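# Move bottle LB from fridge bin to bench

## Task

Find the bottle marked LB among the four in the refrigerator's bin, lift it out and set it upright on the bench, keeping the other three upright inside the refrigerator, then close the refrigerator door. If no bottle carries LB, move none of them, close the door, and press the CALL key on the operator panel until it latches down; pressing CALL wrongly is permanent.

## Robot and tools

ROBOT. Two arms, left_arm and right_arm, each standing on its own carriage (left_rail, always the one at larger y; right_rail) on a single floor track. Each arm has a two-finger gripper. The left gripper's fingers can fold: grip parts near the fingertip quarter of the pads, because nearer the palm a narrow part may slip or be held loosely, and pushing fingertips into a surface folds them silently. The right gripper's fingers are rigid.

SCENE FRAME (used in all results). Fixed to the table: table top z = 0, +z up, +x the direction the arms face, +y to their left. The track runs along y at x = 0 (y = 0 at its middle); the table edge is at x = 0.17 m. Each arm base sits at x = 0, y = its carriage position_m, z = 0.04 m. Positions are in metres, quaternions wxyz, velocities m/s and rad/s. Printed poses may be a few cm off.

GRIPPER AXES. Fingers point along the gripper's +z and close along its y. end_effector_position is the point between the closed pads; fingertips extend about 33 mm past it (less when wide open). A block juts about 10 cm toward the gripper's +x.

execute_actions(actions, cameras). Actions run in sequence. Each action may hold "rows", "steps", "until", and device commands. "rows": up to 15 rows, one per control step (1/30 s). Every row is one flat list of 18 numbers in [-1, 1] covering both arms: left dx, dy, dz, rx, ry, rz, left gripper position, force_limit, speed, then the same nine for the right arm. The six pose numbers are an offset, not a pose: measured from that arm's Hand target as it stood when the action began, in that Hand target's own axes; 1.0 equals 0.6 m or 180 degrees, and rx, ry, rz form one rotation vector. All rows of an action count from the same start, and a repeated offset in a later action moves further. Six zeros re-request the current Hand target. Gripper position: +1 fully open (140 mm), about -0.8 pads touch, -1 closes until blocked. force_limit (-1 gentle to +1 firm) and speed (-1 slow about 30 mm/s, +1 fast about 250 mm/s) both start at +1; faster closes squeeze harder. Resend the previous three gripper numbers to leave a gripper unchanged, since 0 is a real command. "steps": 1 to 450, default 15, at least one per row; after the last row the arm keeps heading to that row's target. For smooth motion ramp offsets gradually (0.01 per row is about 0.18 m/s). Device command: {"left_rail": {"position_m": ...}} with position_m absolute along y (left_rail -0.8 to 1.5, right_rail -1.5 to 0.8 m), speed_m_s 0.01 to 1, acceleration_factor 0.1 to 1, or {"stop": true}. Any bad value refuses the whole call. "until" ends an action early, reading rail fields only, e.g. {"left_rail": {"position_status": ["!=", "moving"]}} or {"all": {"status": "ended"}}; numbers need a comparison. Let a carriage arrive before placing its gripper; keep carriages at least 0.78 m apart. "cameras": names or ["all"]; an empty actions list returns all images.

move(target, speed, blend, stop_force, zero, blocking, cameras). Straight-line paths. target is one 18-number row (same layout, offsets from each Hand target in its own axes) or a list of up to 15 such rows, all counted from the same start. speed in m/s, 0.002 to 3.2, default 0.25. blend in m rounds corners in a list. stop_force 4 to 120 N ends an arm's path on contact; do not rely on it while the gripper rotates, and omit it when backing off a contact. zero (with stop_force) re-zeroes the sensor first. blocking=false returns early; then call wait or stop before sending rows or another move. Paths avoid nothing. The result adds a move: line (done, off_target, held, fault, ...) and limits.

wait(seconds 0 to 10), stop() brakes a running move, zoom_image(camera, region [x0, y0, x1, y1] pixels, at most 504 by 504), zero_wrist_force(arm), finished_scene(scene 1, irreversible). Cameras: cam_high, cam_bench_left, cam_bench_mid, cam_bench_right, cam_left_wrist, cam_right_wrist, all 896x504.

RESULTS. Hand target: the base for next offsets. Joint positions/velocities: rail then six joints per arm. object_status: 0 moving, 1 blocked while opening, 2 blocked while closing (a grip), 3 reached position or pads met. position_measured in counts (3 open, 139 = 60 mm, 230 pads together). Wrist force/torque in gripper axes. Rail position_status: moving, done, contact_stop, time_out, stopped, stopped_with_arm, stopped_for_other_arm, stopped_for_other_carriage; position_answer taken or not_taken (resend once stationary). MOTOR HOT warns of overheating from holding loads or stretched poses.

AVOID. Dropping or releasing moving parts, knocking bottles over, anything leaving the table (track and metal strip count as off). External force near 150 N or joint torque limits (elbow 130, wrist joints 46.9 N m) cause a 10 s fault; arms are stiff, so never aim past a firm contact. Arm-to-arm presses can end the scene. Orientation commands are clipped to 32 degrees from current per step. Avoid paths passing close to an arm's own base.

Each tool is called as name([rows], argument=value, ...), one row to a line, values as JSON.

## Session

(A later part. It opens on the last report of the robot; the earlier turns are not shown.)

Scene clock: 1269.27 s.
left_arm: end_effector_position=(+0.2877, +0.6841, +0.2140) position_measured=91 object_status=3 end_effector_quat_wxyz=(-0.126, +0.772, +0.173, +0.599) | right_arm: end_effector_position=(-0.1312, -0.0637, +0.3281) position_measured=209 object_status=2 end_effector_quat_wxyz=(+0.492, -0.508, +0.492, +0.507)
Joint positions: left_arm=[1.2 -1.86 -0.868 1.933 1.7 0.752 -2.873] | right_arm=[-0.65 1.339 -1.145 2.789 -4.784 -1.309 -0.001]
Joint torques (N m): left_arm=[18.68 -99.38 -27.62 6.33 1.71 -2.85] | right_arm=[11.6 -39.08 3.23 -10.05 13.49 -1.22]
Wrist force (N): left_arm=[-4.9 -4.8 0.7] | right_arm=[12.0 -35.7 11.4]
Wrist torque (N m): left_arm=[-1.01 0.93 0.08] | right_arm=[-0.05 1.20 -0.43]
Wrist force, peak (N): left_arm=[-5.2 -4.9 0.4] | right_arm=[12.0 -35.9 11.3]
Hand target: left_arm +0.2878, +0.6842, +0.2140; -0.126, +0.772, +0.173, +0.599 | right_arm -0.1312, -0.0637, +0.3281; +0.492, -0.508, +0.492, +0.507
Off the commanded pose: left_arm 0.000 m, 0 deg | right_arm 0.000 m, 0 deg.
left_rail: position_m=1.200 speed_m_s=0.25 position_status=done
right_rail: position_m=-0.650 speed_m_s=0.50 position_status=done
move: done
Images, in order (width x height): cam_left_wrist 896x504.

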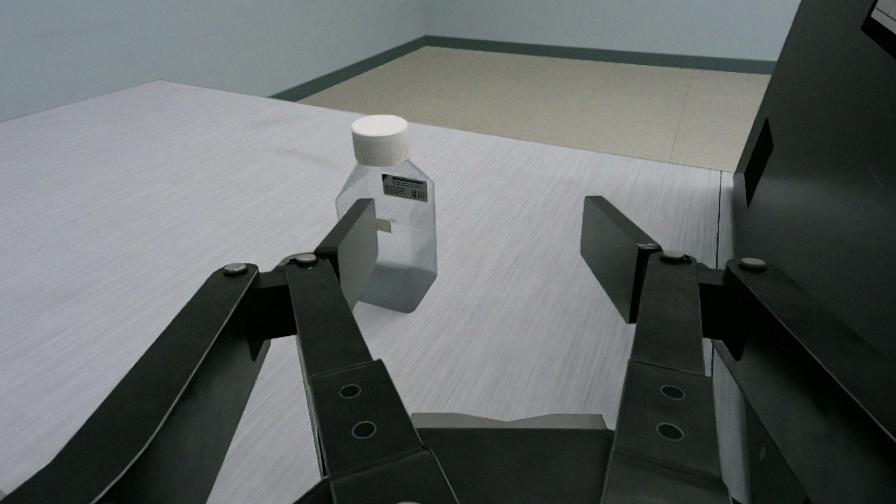

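move([
  [0,0.0,-0.327,0,0,0,0.3,-1,-1,0,0,0,0,0,0,-1,-0.7,-1],
  [-0.03,0.244,-0.514,-0.22,0,0.07,0.3,-1,-1,0,0,0,0,0,0,-1,-0.7,-1],
], speed=0.2, blend=0.03, cameras=["cam_left_wrist"])

Scene clock: 1284.27 s.
left_arm: end_effector_position=(+0.0733, +0.4253, +0.2761) position_measured=91 object_status=3 end_effector_quat_wxyz=(+0.079, +0.783, -0.124, +0.604) | right_arm: end_effector_position=(-0.1312, -0.0637, +0.3281) position_measured=209 object_status=2 end_effector_quat_wxyz=(+0.492, -0.508, +0.492, +0.507)
Joint positions: left_arm=[1.2 -2.156 -0.877 1.695 1.588 0.393 -2.419] | right_arm=[-0.65 1.339 -1.145 2.789 -4.784 -1.309 -0.001]
Joint torques (N m): left_arm=[19.52 -107.97 -37.78 0.82 -4.59 2.69] | right_arm=[12.85 -37.16 3.23 -10.51 13.7 -1.37]
Wrist force (N): left_arm=[-4.7 -4.9 1.1] | right_arm=[11.9 -35.7 11.2]
Wrist torque (N m): left_arm=[-1.04 0.89 -0.24] | right_arm=[-0.05 1.23 -0.43]
Wrist force, peak (N): left_arm=[-5.1 -5.0 2.8] | right_arm=[11.9 -36.2 11.4]
Hand target: left_arm +0.0733, +0.4253, +0.2761; +0.079, +0.783, -0.124, +0.604 | right_arm -0.1312, -0.0637, +0.3281; +0.492, -0.508, +0.492, +0.507
Off the commanded pose: left_arm 0.000 m, 0 deg | right_arm 0.000 m, 0 deg.
left_rail: position_m=1.200 speed_m_s=0.25 position_status=done
right_rail: position_m=-0.650 speed_m_s=0.50 position_status=done
move: done
Images, in order (width x height): cam_left_wrist 896x504.

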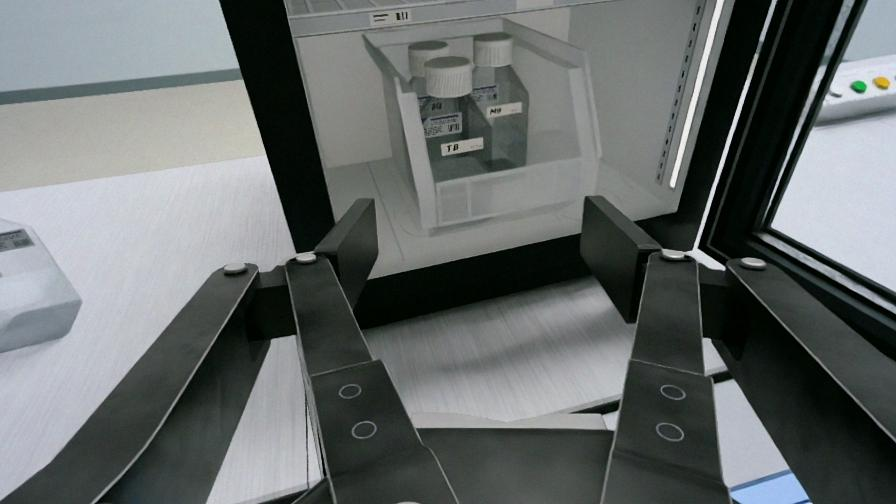

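zoom_image(camera="cam_left_wrist", region=[395, 60, 545, 180])

Scaled by 3.360 from the camera's 896x504 image, which has a finer 1280x720 frame.

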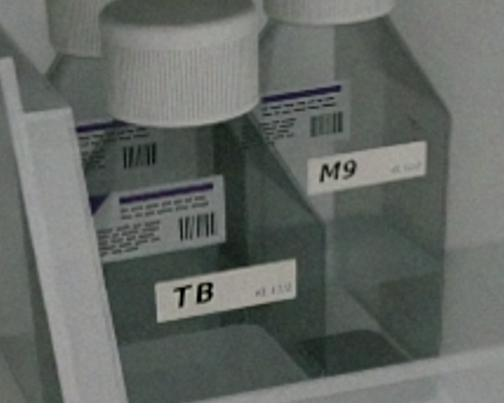

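execute_actions([
  {"left_rail":{"position_m":1.5},"steps":150,"until":{"left_rail":{"position_status":["!=","moving"]}}},
])

move([
  [-0.1,-0.33,0.36,0.083,0,-0.02,0.3,-1,-1,0,0,0,0,0,0,-1,-0.7,-1],
], speed=0.2, cameras=["cam_left_wrist"])

Scene clock: 1324.57 s.
left_arm: end_effector_position=(+0.0733, +0.7253, +0.2761) position_measured=91 object_status=3 end_effector_quat_wxyz=(+0.079, +0.783, -0.124, +0.604) | right_arm: end_effector_position=(-0.1312, -0.0637, +0.3281) position_measured=209 object_status=2 end_effector_quat_wxyz=(+0.492, -0.508, +0.492, +0.507)
Joint positions: left_arm=[1.5 -2.156 -0.877 1.695 1.588 0.393 -2.418] | right_arm=[-0.65 1.339 -1.145 2.789 -4.784 -1.309 -0.001]
Joint torques (N m): left_arm=[16.61 -103.7 -24.91 2.55 -2.51 1.86] | right_arm=[10.49 -35.29 2.27 -10.56 13.91 -1.28]
Wrist force (N): left_arm=[-4.8 -4.4 1.3] | right_arm=[11.8 -35.8 11.4]
Wrist torque (N m): left_arm=[-0.93 0.90 -0.24] | right_arm=[-0.07 1.25 -0.44]
Wrist force, peak (N): left_arm=[-4.9 -5.6 0.9] | right_arm=[12.2 -36.1 11.4]
Hand target: left_arm +0.0733, +0.7253, +0.2761; +0.079, +0.783, -0.124, +0.604 | right_arm -0.1312, -0.0637, +0.3281; +0.492, -0.508, +0.492, +0.507
Tool commands: left_gripper/position=+0.3 left_gripper/force_limit=-1.0 left_gripper/speed=-1.0 right_gripper/position=-1.0 right_gripper/force_limit=-0.7 right_gripper/speed=-1.0
Off the commanded pose: left_arm 0.000 m, 0 deg | right_arm 0.000 m, 0 deg.
left_rail: position_m=1.500 speed_m_s=0.25 position_status=done
right_rail: position_m=-0.650 speed_m_s=0.50 position_status=done

Scene clock: 1326.67 s.
left_arm: end_effector_position=(+0.3164, +0.8617, +0.1679) position_measured=91 object_status=3 end_effector_quat_wxyz=(-0.005, +0.790, -0.020, +0.613) | right_arm: end_effector_position=(-0.1312, -0.0637, +0.3281) position_measured=209 object_status=2 end_effector_quat_wxyz=(+0.492, -0.508, +0.492, +0.507)
Joint positions: left_arm=[1.5 -1.871 -0.818 1.895 1.319 0.376 -2.4] | right_arm=[-0.65 1.339 -1.145 2.789 -4.784 -1.309 -0.001]
Joint torques (N m): left_arm=[20.49 -67.46 -16.64 1.52 -5.09 2.57] | right_arm=[13.94 -37.59 4.19 -10.55 13.78 -1.37]
Wrist force (N): left_arm=[-4.6 -4.5 1.1] | right_arm=[12.3 -35.6 11.1]
Wrist torque (N m): left_arm=[-0.94 0.85 -0.24] | right_arm=[-0.03 1.13 -0.43]
Wrist force, peak (N): left_arm=[-4.9 -5.7 2.6] | right_arm=[12.4 -36.0 11.1]
Hand target: left_arm +0.3165, +0.8617, +0.1678; -0.005, +0.790, -0.020, +0.613 | right_arm -0.1312, -0.0637, +0.3281; +0.492, -0.508, +0.492, +0.507
Off the commanded pose: left_arm 0.000 m, 0 deg | right_arm 0.000 m, 0 deg.
left_rail: position_m=1.500 speed_m_s=0.25 position_status=done
right_rail: position_m=-0.650 speed_m_s=0.50 position_status=done
move: done
Images, in order (width x height): cam_left_wrist 896x504.

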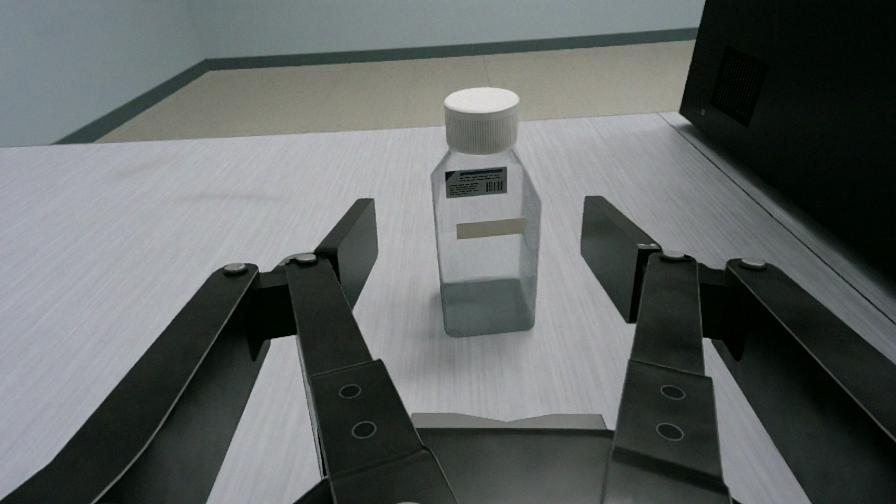

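zoom_image(camera="cam_left_wrist", region=[425, 145, 555, 245])

Scaled by 3.877 from the camera's 896x504 image, which has a finer 1280x720 frame.

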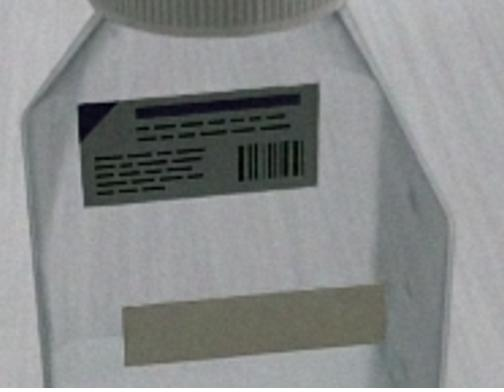

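move([
  [0.02,0,-0.22,0,0,0,0.3,-1,-1,0,0,0,0,0,0,-1,-0.7,-1],
], speed=0.25)

execute_actions([
  {"left_rail":{"position_m":1.2},"steps":150,"until":{"left_rail":{"position_status":["!=","moving"]}}},
])

move([
  [0.05,-0.18,0.2,0.18,0,-0.05,0.3,-1,-1,0,0,0,0,0,0,-1,-0.7,-1],
], speed=0.2, cameras=["cam_left_wrist"])

Scene clock: 1355.30 s.
left_arm: end_effector_position=(+0.1918, +0.8634, +0.2123) position_measured=91 object_status=3 end_effector_quat_wxyz=(-0.005, +0.790, -0.020, +0.613) | right_arm: end_effector_position=(-0.1312, -0.0637, +0.3281) position_measured=209 object_status=2 end_effector_quat_wxyz=(+0.492, -0.508, +0.492, +0.507)
Joint positions: left_arm=[1.5 -2.059 -0.868 1.917 1.577 0.53 -2.654] | right_arm=[-0.65 1.339 -1.145 2.789 -4.784 -1.309 -0.001]
Joint torques (N m): left_arm=[-15.08 -99.4 -28.4 5.75 1.48 -2.99] | right_arm=[13.64 -36.2 1.98 -10.39 13.3 -1.48]
Wrist force (N): left_arm=[-4.8 -4.6 0.8] | right_arm=[11.7 -35.4 11.3]
Wrist torque (N m): left_arm=[-0.96 0.90 0.09] | right_arm=[0.01 1.26 -0.44]
Wrist force, peak (N): left_arm=[-5.1 -4.8 2.9] | right_arm=[12.1 -36.0 11.3]
Hand target: left_arm +0.1917, +0.8634, +0.2123; -0.005, +0.790, -0.020, +0.613 | right_arm -0.1312, -0.0637, +0.3281; +0.492, -0.508, +0.492, +0.507
Off the commanded pose: left_arm 0.000 m, 0 deg | right_arm 0.000 m, 0 deg.
left_rail: position_m=1.500 speed_m_s=0.25 position_status=done
right_rail: position_m=-0.650 speed_m_s=0.50 position_status=done
move: done

Scene clock: 1357.80 s.
left_arm: end_effector_position=(+0.1917, +0.5634, +0.2123) position_measured=91 object_status=3 end_effector_quat_wxyz=(-0.005, +0.790, -0.020, +0.613) | right_arm: end_effector_position=(-0.1312, -0.0637, +0.3281) position_measured=209 object_status=2 end_effector_quat_wxyz=(+0.492, -0.508, +0.492, +0.507)
Joint positions: left_arm=[1.2 -2.059 -0.868 1.917 1.577 0.53 -2.654] | right_arm=[-0.65 1.339 -1.145 2.789 -4.784 -1.309 -0.001]
Joint torques (N m): left_arm=[-16.25 -98.04 -22.02 5.5 0.03 -3.03] | right_arm=[12.13 -35.04 4.45 -10.17 13.9 -1.4]
Wrist force (N): left_arm=[-4.9 -4.7 0.9] | right_arm=[11.9 -35.9 11.4]
Wrist torque (N m): left_arm=[-0.98 0.91 0.09] | right_arm=[-0.09 1.23 -0.44]
Wrist force, peak (N): left_arm=[-5.1 -5.4 0.7] | right_arm=[12.1 -36.0 11.4]
Hand target: left_arm +0.1917, +0.5634, +0.2123; -0.005, +0.790, -0.020, +0.613 | right_arm -0.1312, -0.0637, +0.3281; +0.492, -0.508, +0.492, +0.507
Tool commands: left_gripper/position=+0.3 left_gripper/force_limit=-1.0 left_gripper/speed=-1.0 right_gripper/position=-1.0 right_gripper/force_limit=-0.7 right_gripper/speed=-1.0
Off the commanded pose: left_arm 0.000 m, 0 deg | right_arm 0.000 m, 0 deg.
left_rail: position_m=1.200 speed_m_s=0.25 position_status=done
right_rail: position_m=-0.650 speed_m_s=0.50 position_status=done

Scene clock: 1359.83 s.
left_arm: end_effector_position=(+0.3180, +0.6682, +0.2149) position_measured=91 object_status=3 end_effector_quat_wxyz=(-0.177, +0.757, +0.213, +0.592) | right_arm: end_effector_position=(-0.1312, -0.0637, +0.3281) position_measured=209 object_status=2 end_effector_quat_wxyz=(+0.492, -0.508, +0.492, +0.507)
Joint positions: left_arm=[1.2 -1.764 -0.811 1.816 1.797 0.788 -2.882] | right_arm=[-0.65 1.339 -1.145 2.789 -4.784 -1.309 -0.001]
Joint torques (N m): left_arm=[13.56 -72.24 -31.23 6.04 1.19 -3.02] | right_arm=[15.98 -40.41 3.59 -10.25 14.09 -1.42]
Wrist force (N): left_arm=[-5.0 -4.4 1.4] | right_arm=[11.8 -35.7 11.0]
Wrist torque (N m): left_arm=[-0.91 0.93 0.09] | right_arm=[-0.06 1.23 -0.44]
Wrist force, peak (N): left_arm=[-5.6 -4.6 -0.3] | right_arm=[12.2 -36.0 11.2]
Hand target: left_arm +0.3181, +0.6682, +0.2149; -0.177, +0.757, +0.213, +0.592 | right_arm -0.1312, -0.0637, +0.3281; +0.492, -0.508, +0.492, +0.507
Off the commanded pose: left_arm 0.000 m, 0 deg | right_arm 0.000 m, 0 deg.
left_rail: position_m=1.200 speed_m_s=0.25 position_status=done
right_rail: position_m=-0.650 speed_m_s=0.50 position_status=done
move: done
Images, in order (width x height): cam_left_wrist 896x504.

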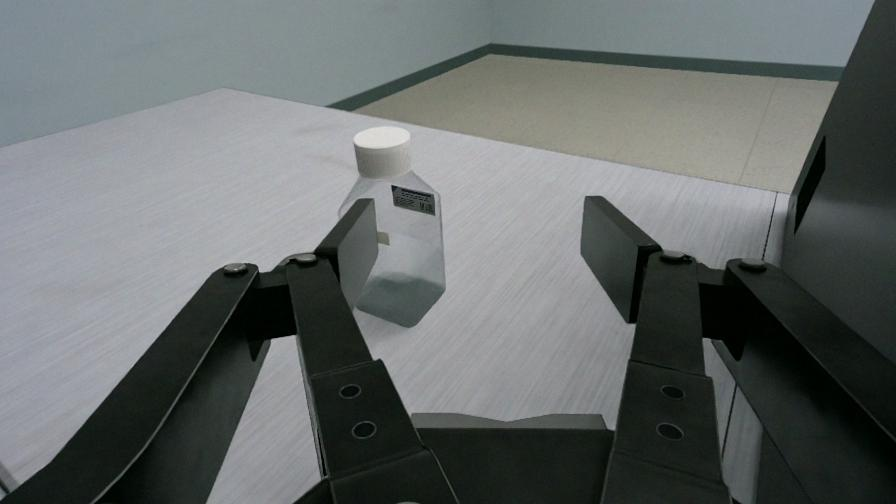

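zoom_image(camera="cam_left_wrist", region=[365, 170, 455, 330])

Scaled by 3.150 from the camera's 896x504 image, which has a finer 1280x720 frame.

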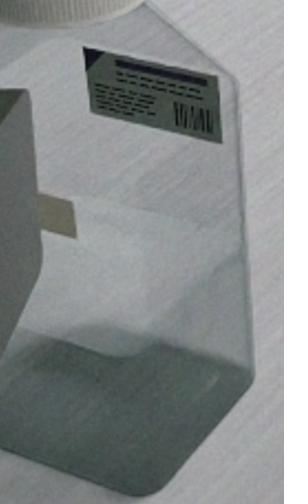

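move([
  [0.25,0,0,0,0,0,0.3,-1,-1,0,0,0,0,0,0,-1,-0.7,-1],
  [0.3,-0.24,0.4,-0.155,0,0.04,0.3,-1,-1,0,0,0,0,0,0,-1,-0.7,-1],
], speed=0.2, blend=0.03)

Scene clock: 1379.57 s.
left_arm: end_effector_position=(+0.4757, +0.9353, +0.3355) position_measured=91 object_status=3 end_effector_quat_wxyz=(-0.026, +0.789, +0.017, +0.614) | right_arm: end_effector_position=(-0.1312, -0.0637, +0.3281) position_measured=209 object_status=2 end_effector_quat_wxyz=(+0.492, -0.508, +0.492, +0.507)
Joint positions: left_arm=[1.2 -1.672 -1.479 2.468 1.159 0.296 -2.147] | right_arm=[-0.65 1.339 -1.145 2.789 -4.784 -1.309 -0.001]
Joint torques (N m): left_arm=[21.23 -47.36 -31.52 1.45 -0.81 3.41] | right_arm=[14.67 -39.34 3.67 -10.44 13.89 -1.37]
Wrist force (N): left_arm=[-4.9 -4.7 1.0] | right_arm=[11.8 -35.9 11.1]
Wrist torque (N m): left_arm=[-0.98 0.91 -0.25] | right_arm=[-0.09 1.25 -0.44]
Wrist force, peak (N): left_arm=[-5.3 -7.3 1.7] | right_arm=[11.9 -36.2 11.3]
Hand target: left_arm +0.4757, +0.9353, +0.3355; -0.026, +0.789, +0.017, +0.614 | right_arm -0.1312, -0.0637, +0.3281; +0.492, -0.508, +0.492, +0.507
Off the commanded pose: left_arm 0.000 m, 0 deg | right_arm 0.000 m, 0 deg.
left_rail: position_m=1.200 speed_m_s=0.25 position_status=done
right_rail: position_m=-0.650 speed_m_s=0.50 position_status=done
move: done

move([
  [0.125,-0.025,0.319,0,-0.25,0,0.3,-1,-1,0,0,0,0,0,0,-1,-0.7,-1],
  [0.02,0.058,0.312,0,-0.556,0,0.3,-1,-1,0,0,0,0,0,0,-1,-0.7,-1],
  [-0.146,0.108,0.337,0,-0.75,0,0.3,-1,-1,0,0,0,0,0,0,-1,-0.7,-1],
], speed=0.25, blend=0.03, cameras=["cam_left_wrist"])

Scene clock: 1390.27 s.
left_arm: end_effector_position=(+0.6537, +0.8837, +0.1998) position_measured=91 object_status=3 end_effector_quat_wxyz=(+0.005, +0.869, +0.031, -0.494) | right_arm: end_effector_position=(-0.1312, -0.0637, +0.3281) position_measured=209 object_status=2 end_effector_quat_wxyz=(+0.492, -0.508, +0.492, +0.507)
Joint positions: left_arm=[1.2 -0.486 -0.52 0.972 2.084 2.022 -0.318] | right_arm=[-0.65 1.339 -1.145 2.789 -4.784 -1.309 -0.001]
Joint torques (N m): left_arm=[19.14 -105.84 -47.28 7.62 2.98 2.28] | right_arm=[14.15 -35.77 3.3 -10.29 13.77 -1.87]
Wrist force (N): left_arm=[-7.9 -4.2 0.0] | right_arm=[11.8 -35.6 11.2]
Wrist torque (N m): left_arm=[-0.73 2.06 0.07] | right_arm=[-0.03 1.25 -0.44]
Wrist force, peak (N): left_arm=[-7.9 -4.2 0.0] | right_arm=[12.2 -36.0 11.5]
Hand target: left_arm +0.6537, +0.8837, +0.1998; +0.005, +0.869, +0.031, -0.494 | right_arm -0.1312, -0.0637, +0.3281; +0.492, -0.508, +0.492, +0.507
Off the commanded pose: left_arm 0.000 m, 0 deg | right_arm 0.000 m, 0 deg.
left_rail: position_m=1.200 speed_m_s=0.25 position_status=done
right_rail: position_m=-0.650 speed_m_s=0.50 position_status=done
move: done
Images, in order (width x height): cam_left_wrist 896x504.

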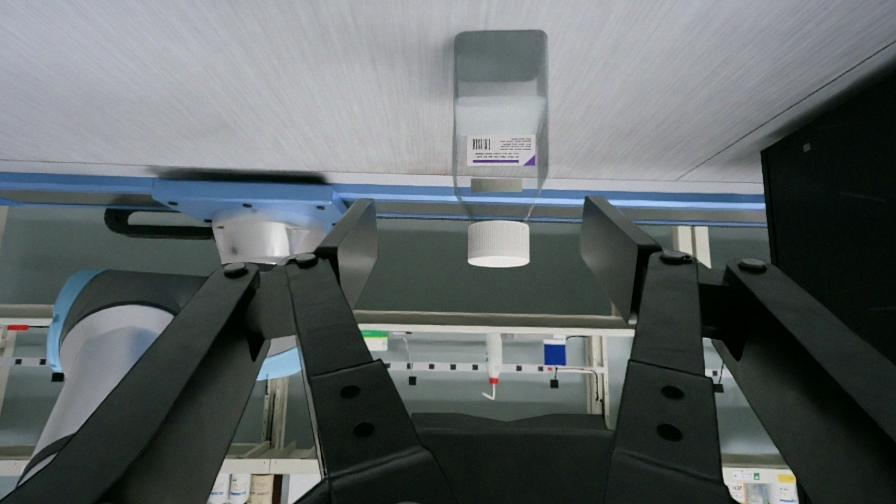

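zoom_image(camera="cam_left_wrist", region=[445, 120, 555, 220])

zoom_image(camera="cam_left_wrist", region=[460, 165, 545, 205])

Scaled by 4.582 from the camera's 896x504 image, which has a finer 1280x720 frame.

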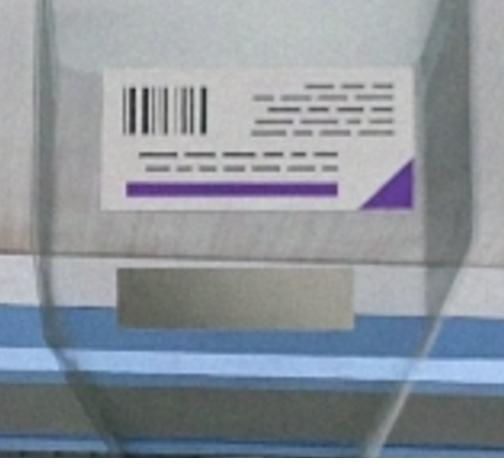

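Scaled by 5.929 from the camera's 896x504 image, which has a finer 1280x720 frame.

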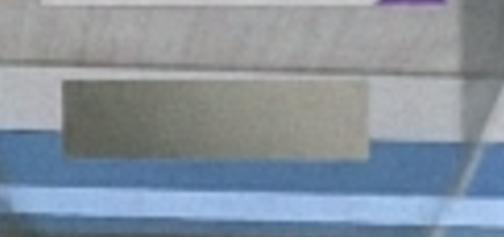

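move([
  [-0.166,-0.06,-0.111,0,0.22,0,0.3,-1,-1,0,0,0,0,0,0,-1,-0.7,-1],
  [-0.258,-0.11,-0.089,0,0.5,0,0.3,-1,-1,0,0,0,0,0,0,-1,-0.7,-1],
  [-0.446,-0.11,0.226,0,0.745,0,0.3,-1,-1,0,0,0,0,0,0,-1,-0.7,-1],
], speed=0.25, blend=0.03)

Scene clock: 1414.07 s.
left_arm: end_effector_position=(+0.3969, +0.9313, +0.3614) position_measured=91 object_status=3 end_effector_quat_wxyz=(-0.026, +0.794, +0.017, +0.608) | right_arm: end_effector_position=(-0.1312, -0.0637, +0.3281) position_measured=209 object_status=2 end_effector_quat_wxyz=(+0.492, -0.508, +0.492, +0.507)
Joint positions: left_arm=[1.2 -1.963 -1.566 2.582 1.577 0.522 -2.633] | right_arm=[-0.65 1.339 -1.145 2.789 -4.784 -1.309 -0.001]
Joint torques (N m): left_arm=[-17.82 -5.98 -15.93 6.3 1.13 -2.78] | right_arm=[12.6 -37.48 2.65 -10.2 14 -1.61]
Wrist force (N): left_arm=[-4.9 -5.1 0.9] | right_arm=[11.7 -35.7 11.0]
Wrist torque (N m): left_arm=[-1.07 0.91 0.09] | right_arm=[-0.05 1.28 -0.44]
Wrist force, peak (N): left_arm=[-8.1 -4.5 0.1] | right_arm=[12.0 -36.2 11.5]
Hand target: left_arm +0.3968, +0.9313, +0.3614; -0.026, +0.794, +0.017, +0.608 | right_arm -0.1312, -0.0637, +0.3281; +0.492, -0.508, +0.492, +0.507
Off the commanded pose: left_arm 0.000 m, 0 deg | right_arm 0.000 m, 0 deg.
left_rail: position_m=1.200 speed_m_s=0.25 position_status=done
right_rail: position_m=-0.650 speed_m_s=0.50 position_status=done
move: done

move(target=[-0.215,0.3,-0.42,0,0,0,0.3,-1,-1,0,0,0,0,0,0,-1,-0.7,-1], speed=0.25)

execute_actions([
  {"left_rail":{"position_m":0.8},"steps":150,"until":{"left_rail":{"position_status":["!=","moving"]}}},
])

move(target=[0,0.18,-0.05,0.06,0,0,0.3,-1,-1,0,0,0,0,0,0,-1,-0.7,-1], speed=0.15, cameras=["cam_left_wrist"])

Scene clock: 1420.40 s.
left_arm: end_effector_position=(+0.1310, +0.7368, +0.2986) position_measured=91 object_status=3 end_effector_quat_wxyz=(-0.026, +0.794, +0.017, +0.608) | right_arm: end_effector_position=(-0.1312, -0.0637, +0.3281) position_measured=209 object_status=2 end_effector_quat_wxyz=(+0.492, -0.508, +0.492, +0.507)
Joint positions: left_arm=[1.2 -2.297 -1.133 2.2 1.712 0.824 -2.868] | right_arm=[-0.65 1.339 -1.145 2.789 -4.784 -1.309 -0.001]
Joint torques (N m): left_arm=[-17.49 -41.55 -29.28 5.78 1.39 -3.2] | right_arm=[11.88 -37.91 4.16 -10.06 13.89 -1.5]
Wrist force (N): left_arm=[-5.4 -5.0 1.1] | right_arm=[11.8 -35.5 11.1]
Wrist torque (N m): left_arm=[-1.06 1.04 0.08] | right_arm=[-0.02 1.24 -0.44]
Wrist force, peak (N): left_arm=[-4.2 -6.3 3.0] | right_arm=[11.8 -36.1 11.6]
Hand target: left_arm +0.1309, +0.7367, +0.2986; -0.026, +0.794, +0.017, +0.608 | right_arm -0.1312, -0.0637, +0.3281; +0.492, -0.508, +0.492, +0.507
Off the commanded pose: left_arm 0.000 m, 0 deg | right_arm 0.000 m, 0 deg.
left_rail: position_m=1.200 speed_m_s=0.25 position_status=done
right_rail: position_m=-0.650 speed_m_s=0.50 position_status=done
move: done

Scene clock: 1423.30 s.
left_arm: end_effector_position=(+0.1309, +0.3367, +0.2986) position_measured=91 object_status=3 end_effector_quat_wxyz=(-0.026, +0.794, +0.017, +0.608) | right_arm: end_effector_position=(-0.1312, -0.0637, +0.3281) position_measured=209 object_status=2 end_effector_quat_wxyz=(+0.492, -0.508, +0.492, +0.507)
Joint positions: left_arm=[0.8 -2.297 -1.133 2.2 1.712 0.824 -2.868] | right_arm=[-0.65 1.339 -1.145 2.789 -4.784 -1.309 -0.001]
Joint torques (N m): left_arm=[-17.46 -48.83 -22.43 5.31 -0.41 -3.03] | right_arm=[12.57 -36.81 4.23 -10.15 13.63 -1.72]
Wrist force (N): left_arm=[-5.3 -4.7 0.9] | right_arm=[11.7 -35.6 11.1]
Wrist torque (N m): left_arm=[-0.99 1.01 0.08] | right_arm=[-0.03 1.26 -0.44]
Wrist force, peak (N): left_arm=[-5.5 -5.4 0.9] | right_arm=[12.0 -36.0 11.5]
Hand target: left_arm +0.1309, +0.3367, +0.2986; -0.026, +0.794, +0.017, +0.608 | right_arm -0.1312, -0.0637, +0.3281; +0.492, -0.508, +0.492, +0.507
Tool commands: left_gripper/position=+0.3 left_gripper/force_limit=-1.0 left_gripper/speed=-1.0 right_gripper/position=-1.0 right_gripper/force_limit=-0.7 right_gripper/speed=-1.0
Off the commanded pose: left_arm 0.000 m, 0 deg | right_arm 0.000 m, 0 deg.
left_rail: position_m=0.800 speed_m_s=0.25 position_status=done
right_rail: position_m=-0.650 speed_m_s=0.50 position_status=done

Scene clock: 1424.70 s.
left_arm: end_effector_position=(+0.1084, +0.2271, +0.3041) position_measured=91 object_status=3 end_effector_quat_wxyz=(-0.101, +0.788, +0.074, +0.603) | right_arm: end_effector_position=(-0.1312, -0.0637, +0.3281) position_measured=209 object_status=2 end_effector_quat_wxyz=(+0.492, -0.508, +0.492, +0.507)
Joint positions: left_arm=[0.8 -2.136 -0.961 1.857 1.905 0.853 -2.841] | right_arm=[-0.65 1.339 -1.145 2.789 -4.784 -1.309 -0.001]
Joint torques (N m): left_arm=[19.88 -64.05 -35.07 7 1.51 1.88] | right_arm=[13.37 -37.86 3.33 -10.18 13.47 -1.63]
Wrist force (N): left_arm=[-5.0 -5.1 1.0] | right_arm=[12.1 -35.8 11.5]
Wrist torque (N m): left_arm=[-1.09 0.93 -0.21] | right_arm=[-0.06 1.18 -0.44]
Wrist force, peak (N): left_arm=[-5.4 -6.8 0.8] | right_arm=[12.3 -36.0 11.4]
Hand target: left_arm +0.1083, +0.2270, +0.3041; -0.101, +0.788, +0.074, +0.603 | right_arm -0.1312, -0.0637, +0.3281; +0.492, -0.508, +0.492, +0.507
Off the commanded pose: left_arm 0.000 m, 0 deg | right_arm 0.000 m, 0 deg.
left_rail: position_m=0.800 speed_m_s=0.25 position_status=done
right_rail: position_m=-0.650 speed_m_s=0.50 position_status=done
move: done
Images, in order (width x height): cam_left_wrist 896x504.

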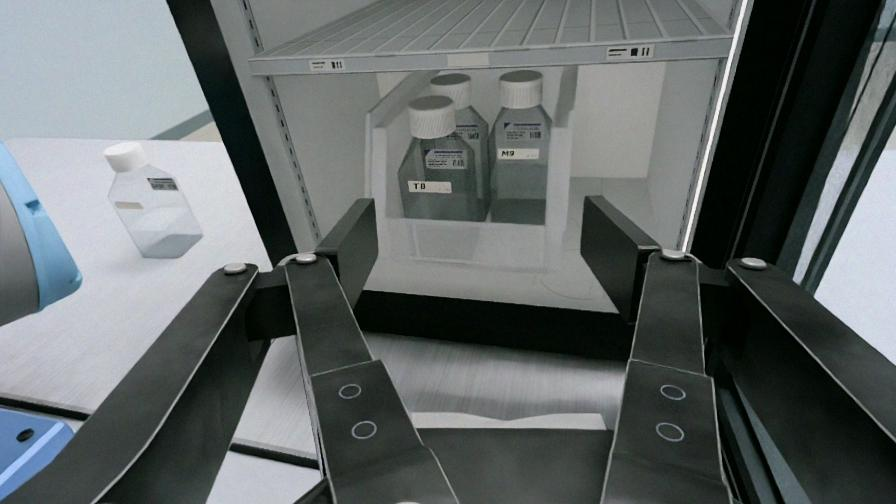

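zoom_image(camera="cam_left_wrist", region=[390, 60, 560, 230])

zoom_image(camera="cam_left_wrist", region=[100, 130, 210, 260])

Scaled by 2.965 from the camera's 896x504 image, which has a finer 1280x720 frame.

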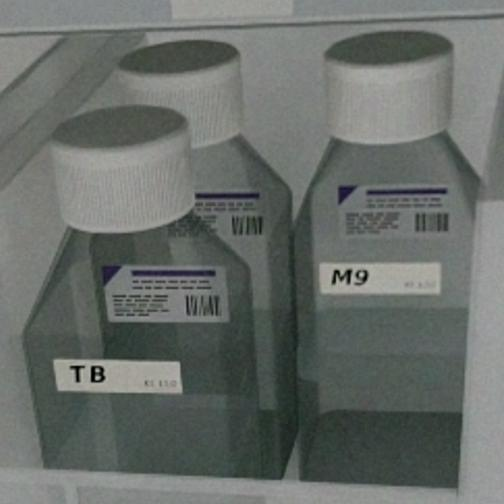

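Scaled by 3.877 from the camera's 896x504 image, which has a finer 1280x720 frame.

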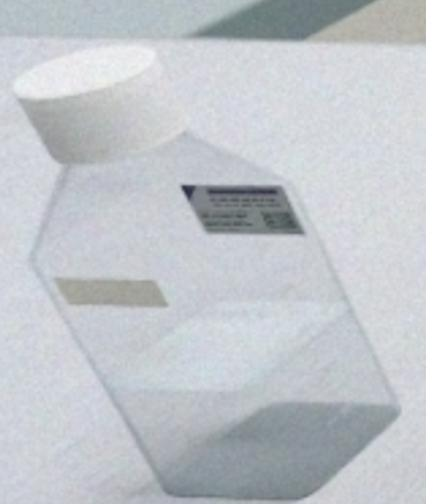

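move(target=[0.209,-0.166,-0.032,-0.07,-0.03,0.02,0.3,-1,-1,0,0,0,0,0,0,-1,-0.7,-1], speed=0.2, cameras=["cam_left_wrist"])

Scene clock: 1459.40 s.
left_arm: end_effector_position=(+0.0994, +0.3182, +0.4368) position_measured=91 object_status=3 end_effector_quat_wxyz=(-0.029, +0.823, -0.013, +0.567) end_effector_velocity=(+0.000, +0.000, +0.001) end_effector_angular_velocity=(+0.002, -0.001, -0.002) | right_arm: end_effector_position=(-0.1312, -0.0637, +0.3281) position_measured=209 object_status=2 end_effector_quat_wxyz=(+0.492, -0.508, +0.492, +0.507)
Joint positions: left_arm=[0.8 -2.317 -1.358 2.055 1.949 0.846 -2.731] | right_arm=[-0.65 1.339 -1.145 2.789 -4.784 -1.309 -0.001]
Joint velocities: left_arm=[-0.001 -0.001 -0.001 0.001 0.002 0 0.001] | right_arm=[within noise]
Joint torques (N m): left_arm=[-18.9 -75.3 -26.12 7.19 1.5 2.33] | right_arm=[12 -37.49 2.27 -10.35 13.84 -1.62]
Wrist force (N): left_arm=[-5.2 -5.0 0.6] | right_arm=[12.0 -35.6 11.6]
Wrist torque (N m): left_arm=[-1.10 1.00 -0.22] | right_arm=[-0.04 1.19 -0.43]
Wrist force, peak (N): left_arm=[-6.6 -3.5 1.0] | right_arm=[12.1 -36.1 11.3]
Hand target: left_arm +0.0993, +0.3182, +0.4369; -0.029, +0.823, -0.013, +0.567 | right_arm -0.1312, -0.0637, +0.3281; +0.492, -0.508, +0.492, +0.507
Off the commanded pose: left_arm 0.000 m, 0 deg | right_arm 0.000 m, 0 deg.
left_rail: position_m=0.800 speed_m_s=0.25 position_status=done
right_rail: position_m=-0.650 speed_m_s=0.50 position_status=done
move: done
Images, in order (width x height): cam_left_wrist 896x504.

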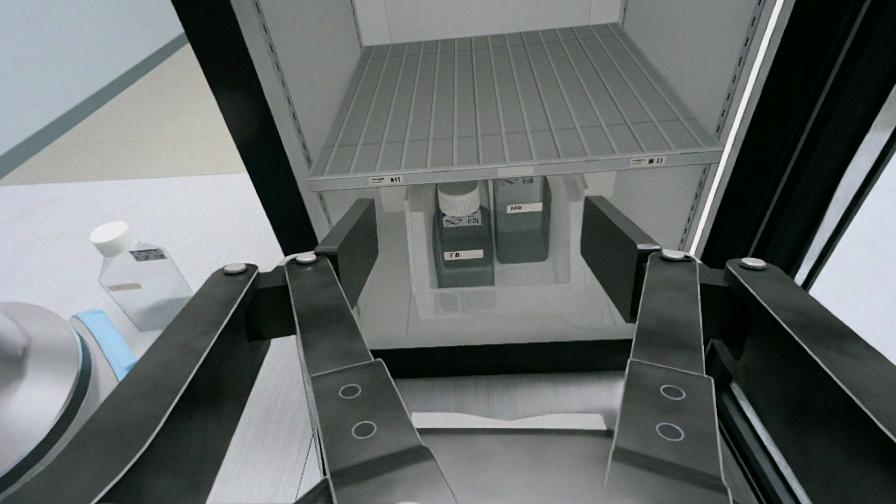

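zoom_image(camera="cam_left_wrist", region=[425, 170, 555, 280])

Scaled by 3.877 from the camera's 896x504 image, which has a finer 1280x720 frame.

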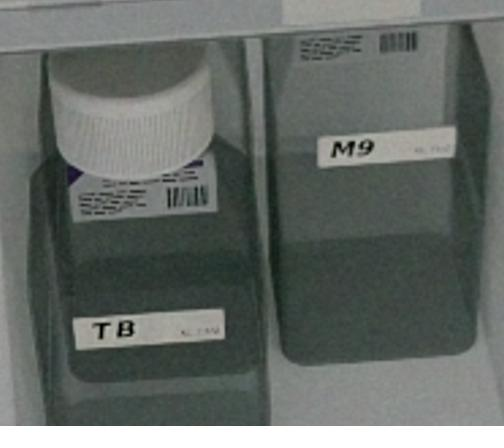

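move(target=[-0.2,0,0,0,0.03,0,0.3,-1,-1,0,0,0,0,0,0,-1,-0.7,-1], speed=0.2, cameras=["cam_left_wrist"])

zoom_image(camera="cam_left_wrist", region=[410, 80, 560, 210])

Scene clock: 1467.93 s.
left_arm: end_effector_position=(+0.0565, +0.3246, +0.3251) position_measured=91 object_status=3 end_effector_quat_wxyz=(-0.028, +0.796, -0.014, +0.605) | right_arm: end_effector_position=(-0.1312, -0.0637, +0.3281) position_measured=209 object_status=2 end_effector_quat_wxyz=(+0.492, -0.508, +0.492, +0.507)
Joint positions: left_arm=[0.8 -2.4 -1.147 2.13 1.808 0.889 -2.851] | right_arm=[-0.65 1.339 -1.145 2.789 -4.784 -1.309 -0.001]
Joint torques (N m): left_arm=[-16.74 -44.8 -16.47 2 1.44 -2.81] | right_arm=[14.31 -39.24 2.4 -10.11 14.2 -2.24]
Wrist force (N): left_arm=[-4.7 -4.5 1.4] | right_arm=[11.8 -35.5 11.2]
Wrist torque (N m): left_arm=[-0.97 0.87 0.11] | right_arm=[0.00 1.25 -0.44]
Wrist force, peak (N): left_arm=[-7.1 -4.7 0.9] | right_arm=[11.8 -36.1 11.5]
Hand target: left_arm +0.0565, +0.3246, +0.3250; -0.028, +0.796, -0.014, +0.605 | right_arm -0.1312, -0.0637, +0.3281; +0.492, -0.508, +0.492, +0.507
Off the commanded pose: left_arm 0.000 m, 0 deg | right_arm 0.000 m, 0 deg.
left_rail: position_m=0.800 speed_m_s=0.25 position_status=done
right_rail: position_m=-0.650 speed_m_s=0.50 position_status=done
move: done
Images, in order (width x height): cam_left_wrist 896x504.

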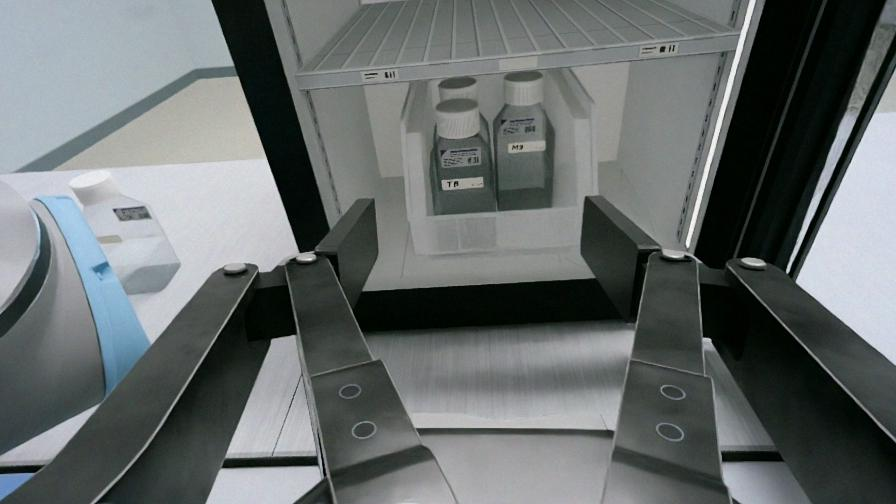

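Scaled by 3.360 from the camera's 896x504 image, which has a finer 1280x720 frame.

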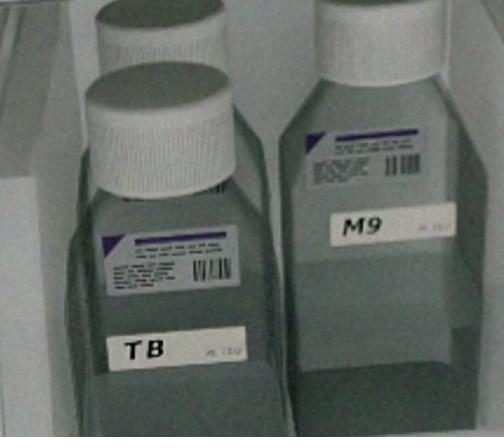

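move(target=[-0.2,0,0,0,0,0,0.3,-1,-1,0,0,0,0,0,0,-1,-0.7,-1], speed=0.2, cameras=["cam_left_wrist"])

zoom_image(camera="cam_left_wrist", region=[400, 50, 550, 180])

Scene clock: 1474.60 s.
left_arm: end_effector_position=(+0.0244, +0.3314, +0.2097) position_measured=91 object_status=3 end_effector_quat_wxyz=(-0.028, +0.796, -0.014, +0.605) | right_arm: end_effector_position=(-0.1312, -0.0637, +0.3281) position_measured=209 object_status=2 end_effector_quat_wxyz=(+0.492, -0.508, +0.492, +0.507)
Joint positions: left_arm=[0.8 -2.449 -0.941 2.121 1.624 0.936 -2.872] | right_arm=[-0.65 1.339 -1.145 2.789 -4.784 -1.309 -0.001]
Joint torques (N m): left_arm=[-20.9 -55.82 -23.68 2.07 2.04 -2.67] | right_arm=[12.71 -34.73 2.45 -10.1 13.85 -2.17]
Wrist force (N): left_arm=[-5.0 -4.6 0.9] | right_arm=[11.9 -35.7 11.3]
Wrist torque (N m): left_arm=[-0.98 0.96 0.11] | right_arm=[-0.04 1.21 -0.43]
Wrist force, peak (N): left_arm=[-6.7 -4.9 1.1] | right_arm=[11.9 -36.1 11.4]
Hand target: left_arm +0.0244, +0.3314, +0.2096; -0.028, +0.796, -0.014, +0.605 | right_arm -0.1312, -0.0637, +0.3281; +0.492, -0.508, +0.492, +0.507
Off the commanded pose: left_arm 0.000 m, 0 deg | right_arm 0.000 m, 0 deg.
left_rail: position_m=0.800 speed_m_s=0.25 position_status=done
right_rail: position_m=-0.650 speed_m_s=0.50 position_status=done
move: done
Images, in order (width x height): cam_left_wrist 896x504.

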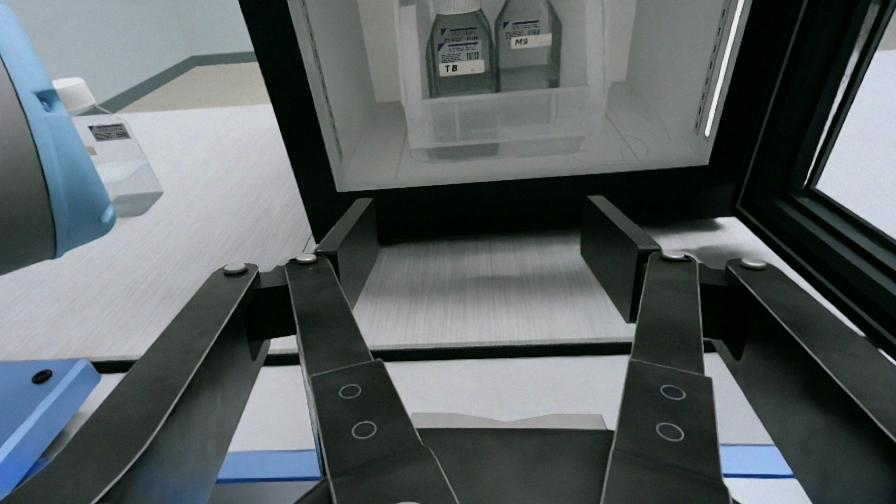

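Scaled by 3.360 from the camera's 896x504 image, which has a finer 1280x720 frame.

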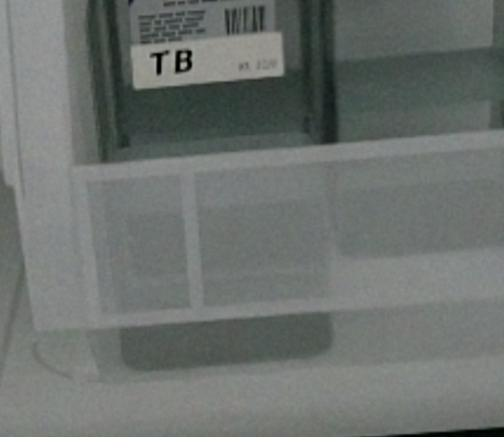

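zoom_image(camera="cam_left_wrist", region=[415, 0, 575, 110])

Scaled by 3.150 from the camera's 896x504 image, which has a finer 1280x720 frame.

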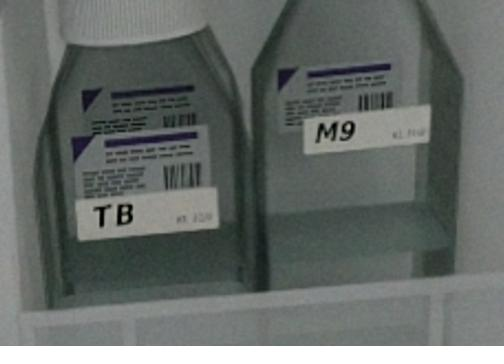

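move(target=[0.31,0.1,0.0,0.02,0,0,0.3,-1,-1,0,0,0,0,0,0,-1,-0.7,-1], speed=0.2, cameras=["cam_left_wrist"])

zoom_image(camera="cam_left_wrist", region=[410, 120, 560, 240])

Scene clock: 1484.80 s.
left_arm: end_effector_position=(+0.0748, +0.2610, +0.3846) position_measured=91 object_status=3 end_effector_quat_wxyz=(-0.053, +0.794, +0.005, +0.605) | right_arm: end_effector_position=(-0.1312, -0.0637, +0.3281) position_measured=209 object_status=2 end_effector_quat_wxyz=(+0.492, -0.508, +0.492, +0.507)
Joint positions: left_arm=[0.8 -2.271 -1.149 1.968 1.958 0.828 -2.808] | right_arm=[-0.65 1.339 -1.145 2.789 -4.784 -1.309 -0.001]
Joint torques (N m): left_arm=[19.61 -84.42 -39.19 6.81 -3.2 2.25] | right_arm=[14.96 -36.63 5.3 -10.75 13.95 -1.93]
Wrist force (N): left_arm=[-4.9 -5.2 0.9] | right_arm=[12.3 -36.0 11.2]
Wrist torque (N m): left_arm=[-1.12 0.93 -0.22] | right_arm=[-0.13 1.14 -0.44]
Wrist force, peak (N): left_arm=[-6.9 -5.8 0.6] | right_arm=[12.3 -36.0 11.2]
Hand target: left_arm +0.0749, +0.2610, +0.3847; -0.053, +0.794, +0.005, +0.605 | right_arm -0.1312, -0.0637, +0.3281; +0.492, -0.508, +0.492, +0.507
Off the commanded pose: left_arm 0.000 m, 0 deg | right_arm 0.000 m, 0 deg.
left_rail: position_m=0.800 speed_m_s=0.25 position_status=done
right_rail: position_m=-0.650 speed_m_s=0.50 position_status=done
move: done
Images, in order (width x height): cam_left_wrist 896x504.

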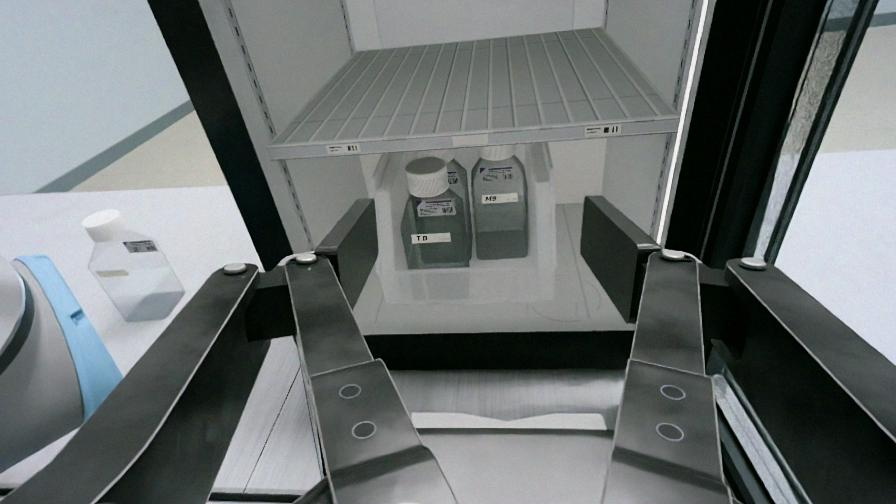

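Scaled by 3.360 from the camera's 896x504 image, which has a finer 1280x720 frame.

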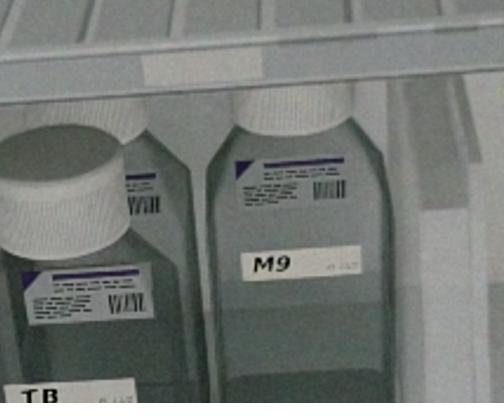

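move(target=[0.0,0.15,0.0,-0.03,0,0,0.3,-1,-1,0,0,0,0,0,0,-1,-0.7,-1], speed=0.15, cameras=["cam_left_wrist"])

zoom_image(camera="cam_left_wrist", region=[340, 110, 490, 240])

Scene clock: 1492.77 s.
left_arm: end_effector_position=(+0.0814, +0.1716, +0.3777) position_measured=91 object_status=3 end_effector_quat_wxyz=(-0.016, +0.796, -0.024, +0.605) | right_arm: end_effector_position=(-0.1312, -0.0637, +0.3281) position_measured=209 object_status=2 end_effector_quat_wxyz=(+0.492, -0.508, +0.492, +0.507)
Joint positions: left_arm=[0.8 -2.207 -1.073 1.845 1.93 0.681 -2.735] | right_arm=[-0.65 1.339 -1.145 2.789 -4.784 -1.309 -0.001]
Joint torques (N m): left_arm=[13.87 -59.71 -39.52 1.02 -3.7 2.35] | right_arm=[12.83 -35.88 2.8 -10.41 13.63 -2.16]
Wrist force (N): left_arm=[-4.6 -4.6 1.0] | right_arm=[12.1 -35.5 11.2]
Wrist torque (N m): left_arm=[-0.98 0.86 -0.23] | right_arm=[-0.01 1.19 -0.43]
Wrist force, peak (N): left_arm=[-5.4 -6.2 1.0] | right_arm=[11.9 -36.0 11.6]
Hand target: left_arm +0.0814, +0.1715, +0.3777; -0.016, +0.796, -0.024, +0.605 | right_arm -0.1312, -0.0637, +0.3281; +0.492, -0.508, +0.492, +0.507
Off the commanded pose: left_arm 0.000 m, 0 deg | right_arm 0.000 m, 0 deg.
left_rail: position_m=0.800 speed_m_s=0.25 position_status=done
right_rail: position_m=-0.650 speed_m_s=0.50 position_status=done
move: done
Images, in order (width x height): cam_left_wrist 896x504.

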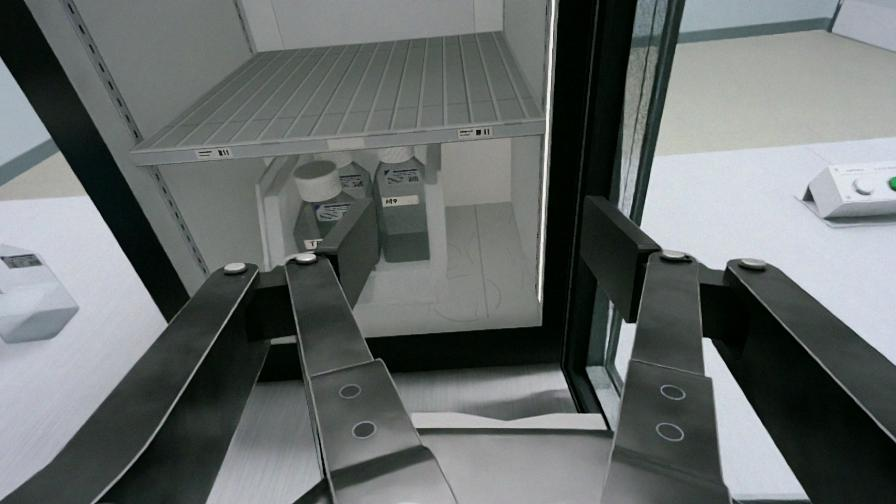

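Scaled by 3.360 from the camera's 896x504 image, which has a finer 1280x720 frame.

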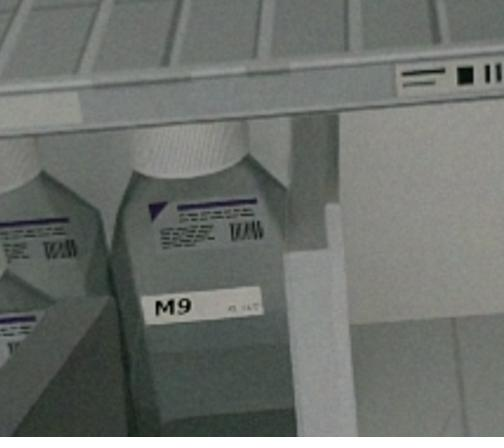

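move(target=[0.0,-0.03,0.0,0.08,0,0,0.3,-1,-1,0,0,0,0,0,0,-1,-0.7,-1], speed=0.15, cameras=["cam_left_wrist"])

zoom_image(camera="cam_left_wrist", region=[390, 120, 520, 250])

Scene clock: 1496.50 s.
left_arm: end_effector_position=(+0.0817, +0.1895, +0.3786) position_measured=91 object_status=3 end_effector_quat_wxyz=(-0.115, +0.788, +0.052, +0.603) | right_arm: end_effector_position=(-0.1312, -0.0637, +0.3281) position_measured=209 object_status=2 end_effector_quat_wxyz=(+0.492, -0.508, +0.492, +0.507)
Joint positions: left_arm=[0.8 -2.14 -1 1.744 2.065 0.853 -2.795] | right_arm=[-0.65 1.339 -1.145 2.789 -4.784 -1.309 -0.001]
Joint torques (N m): left_arm=[21.72 -69.07 -39.29 6.77 2.32 -3.27] | right_arm=[10.54 -40.06 4.38 -10.06 13.94 -2.04]
Wrist force (N): left_arm=[-5.1 -4.9 1.1] | right_arm=[12.1 -35.5 11.3]
Wrist torque (N m): left_arm=[-1.05 0.96 0.13] | right_arm=[-0.02 1.17 -0.43]
Wrist force, peak (N): left_arm=[-5.0 -5.2 1.2] | right_arm=[12.2 -36.0 11.3]
Hand target: left_arm +0.0817, +0.1895, +0.3786; -0.115, +0.788, +0.052, +0.603 | right_arm -0.1312, -0.0637, +0.3281; +0.492, -0.508, +0.492, +0.507
Off the commanded pose: left_arm 0.000 m, 0 deg | right_arm 0.000 m, 0 deg.
left_rail: position_m=0.800 speed_m_s=0.25 position_status=done
right_rail: position_m=-0.650 speed_m_s=0.50 position_status=done
move: done
Images, in order (width x height): cam_left_wrist 896x504.

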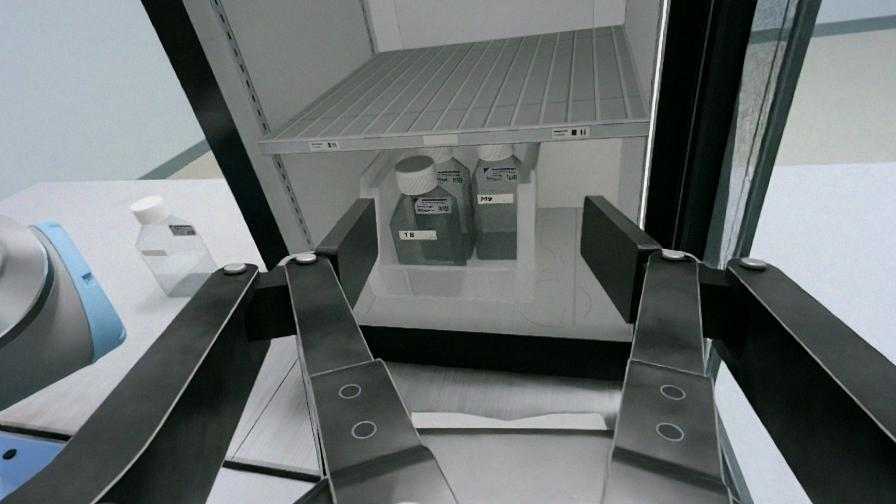

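Scaled by 3.877 from the camera's 896x504 image, which has a finer 1280x720 frame.

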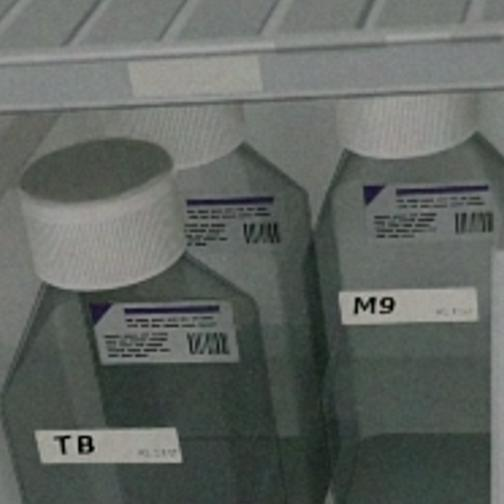

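move(target=[-0.2,-0.15,0,-0.04,0,0,0.3,-1,-1,0,0,0,0,0,0,-1,-0.7,-1], speed=0.2)

execute_actions([
  {"left_rail":{"position_m":1.2},"steps":150,"until":{"left_rail":{"position_status":["!=","moving"]}}},
])

Scene clock: 1551.77 s.
left_arm: end_effector_position=(+0.0297, +0.2833, +0.2740) position_measured=91 object_status=3 end_effector_quat_wxyz=(-0.066, +0.793, +0.015, +0.605) | right_arm: end_effector_position=(-0.1312, -0.0637, +0.3281) position_measured=209 object_status=2 end_effector_quat_wxyz=(+0.492, -0.508, +0.492, +0.507)
Joint positions: left_arm=[0.8 -2.338 -0.984 1.987 1.807 0.921 -2.846] | right_arm=[-0.65 1.339 -1.145 2.789 -4.784 -1.309 -0.001]
Joint torques (N m): left_arm=[-18.84 -61.47 -16.46 0.87 2.08 -2.96] | right_arm=[9.78 -35.77 3.92 -10 13.37 -2.37]
Wrist force (N): left_arm=[-5.1 -4.7 1.0] | right_arm=[11.9 -35.8 11.5]
Wrist torque (N m): left_arm=[-1.00 0.96 0.10] | right_arm=[-0.08 1.22 -0.44]
Wrist force, peak (N): left_arm=[-6.5 -6.5 0.5] | right_arm=[12.1 -36.0 11.5]
Hand target: left_arm +0.0296, +0.2834, +0.2739; -0.066, +0.793, +0.014, +0.605 | right_arm -0.1312, -0.0637, +0.3281; +0.492, -0.508, +0.492, +0.507
Off the commanded pose: left_arm 0.000 m, 0 deg | right_arm 0.000 m, 0 deg.
left_rail: position_m=0.800 speed_m_s=0.25 position_status=done
right_rail: position_m=-0.650 speed_m_s=0.50 position_status=done
move: done

Scene clock: 1554.67 s.
left_arm: end_effector_position=(+0.0296, +0.6834, +0.2739) position_measured=91 object_status=3 end_effector_quat_wxyz=(-0.066, +0.793, +0.014, +0.605) | right_arm: end_effector_position=(-0.1312, -0.0637, +0.3281) position_measured=209 object_status=2 end_effector_quat_wxyz=(+0.492, -0.508, +0.492, +0.507)
Joint positions: left_arm=[1.2 -2.338 -0.984 1.987 1.807 0.921 -2.846] | right_arm=[-0.65 1.339 -1.145 2.789 -4.784 -1.309 -0.001]
Joint torques (N m): left_arm=[-15.17 -63.64 -21.16 2.36 0.36 -2.81] | right_arm=[14.53 -37.28 3.85 -10.2 13.37 -2.11]
Wrist force (N): left_arm=[-4.8 -4.5 0.8] | right_arm=[11.6 -35.8 11.3]
Wrist torque (N m): left_arm=[-0.96 0.91 0.10] | right_arm=[-0.09 1.29 -0.44]
Wrist force, peak (N): left_arm=[-5.0 -5.3 1.2] | right_arm=[12.0 -36.0 11.4]
Hand target: left_arm +0.0296, +0.6834, +0.2739; -0.066, +0.793, +0.014, +0.605 | right_arm -0.1312, -0.0637, +0.3281; +0.492, -0.508, +0.492, +0.507
Tool commands: left_gripper/position=+0.3 left_gripper/force_limit=-1.0 left_gripper/speed=-1.0 right_gripper/position=-1.0 right_gripper/force_limit=-0.7 right_gripper/speed=-1.0
Off the commanded pose: left_arm 0.000 m, 0 deg | right_arm 0.000 m, 0 deg.
left_rail: position_m=1.200 speed_m_s=0.25 position_status=done
right_rail: position_m=-0.650 speed_m_s=0.50 position_status=done


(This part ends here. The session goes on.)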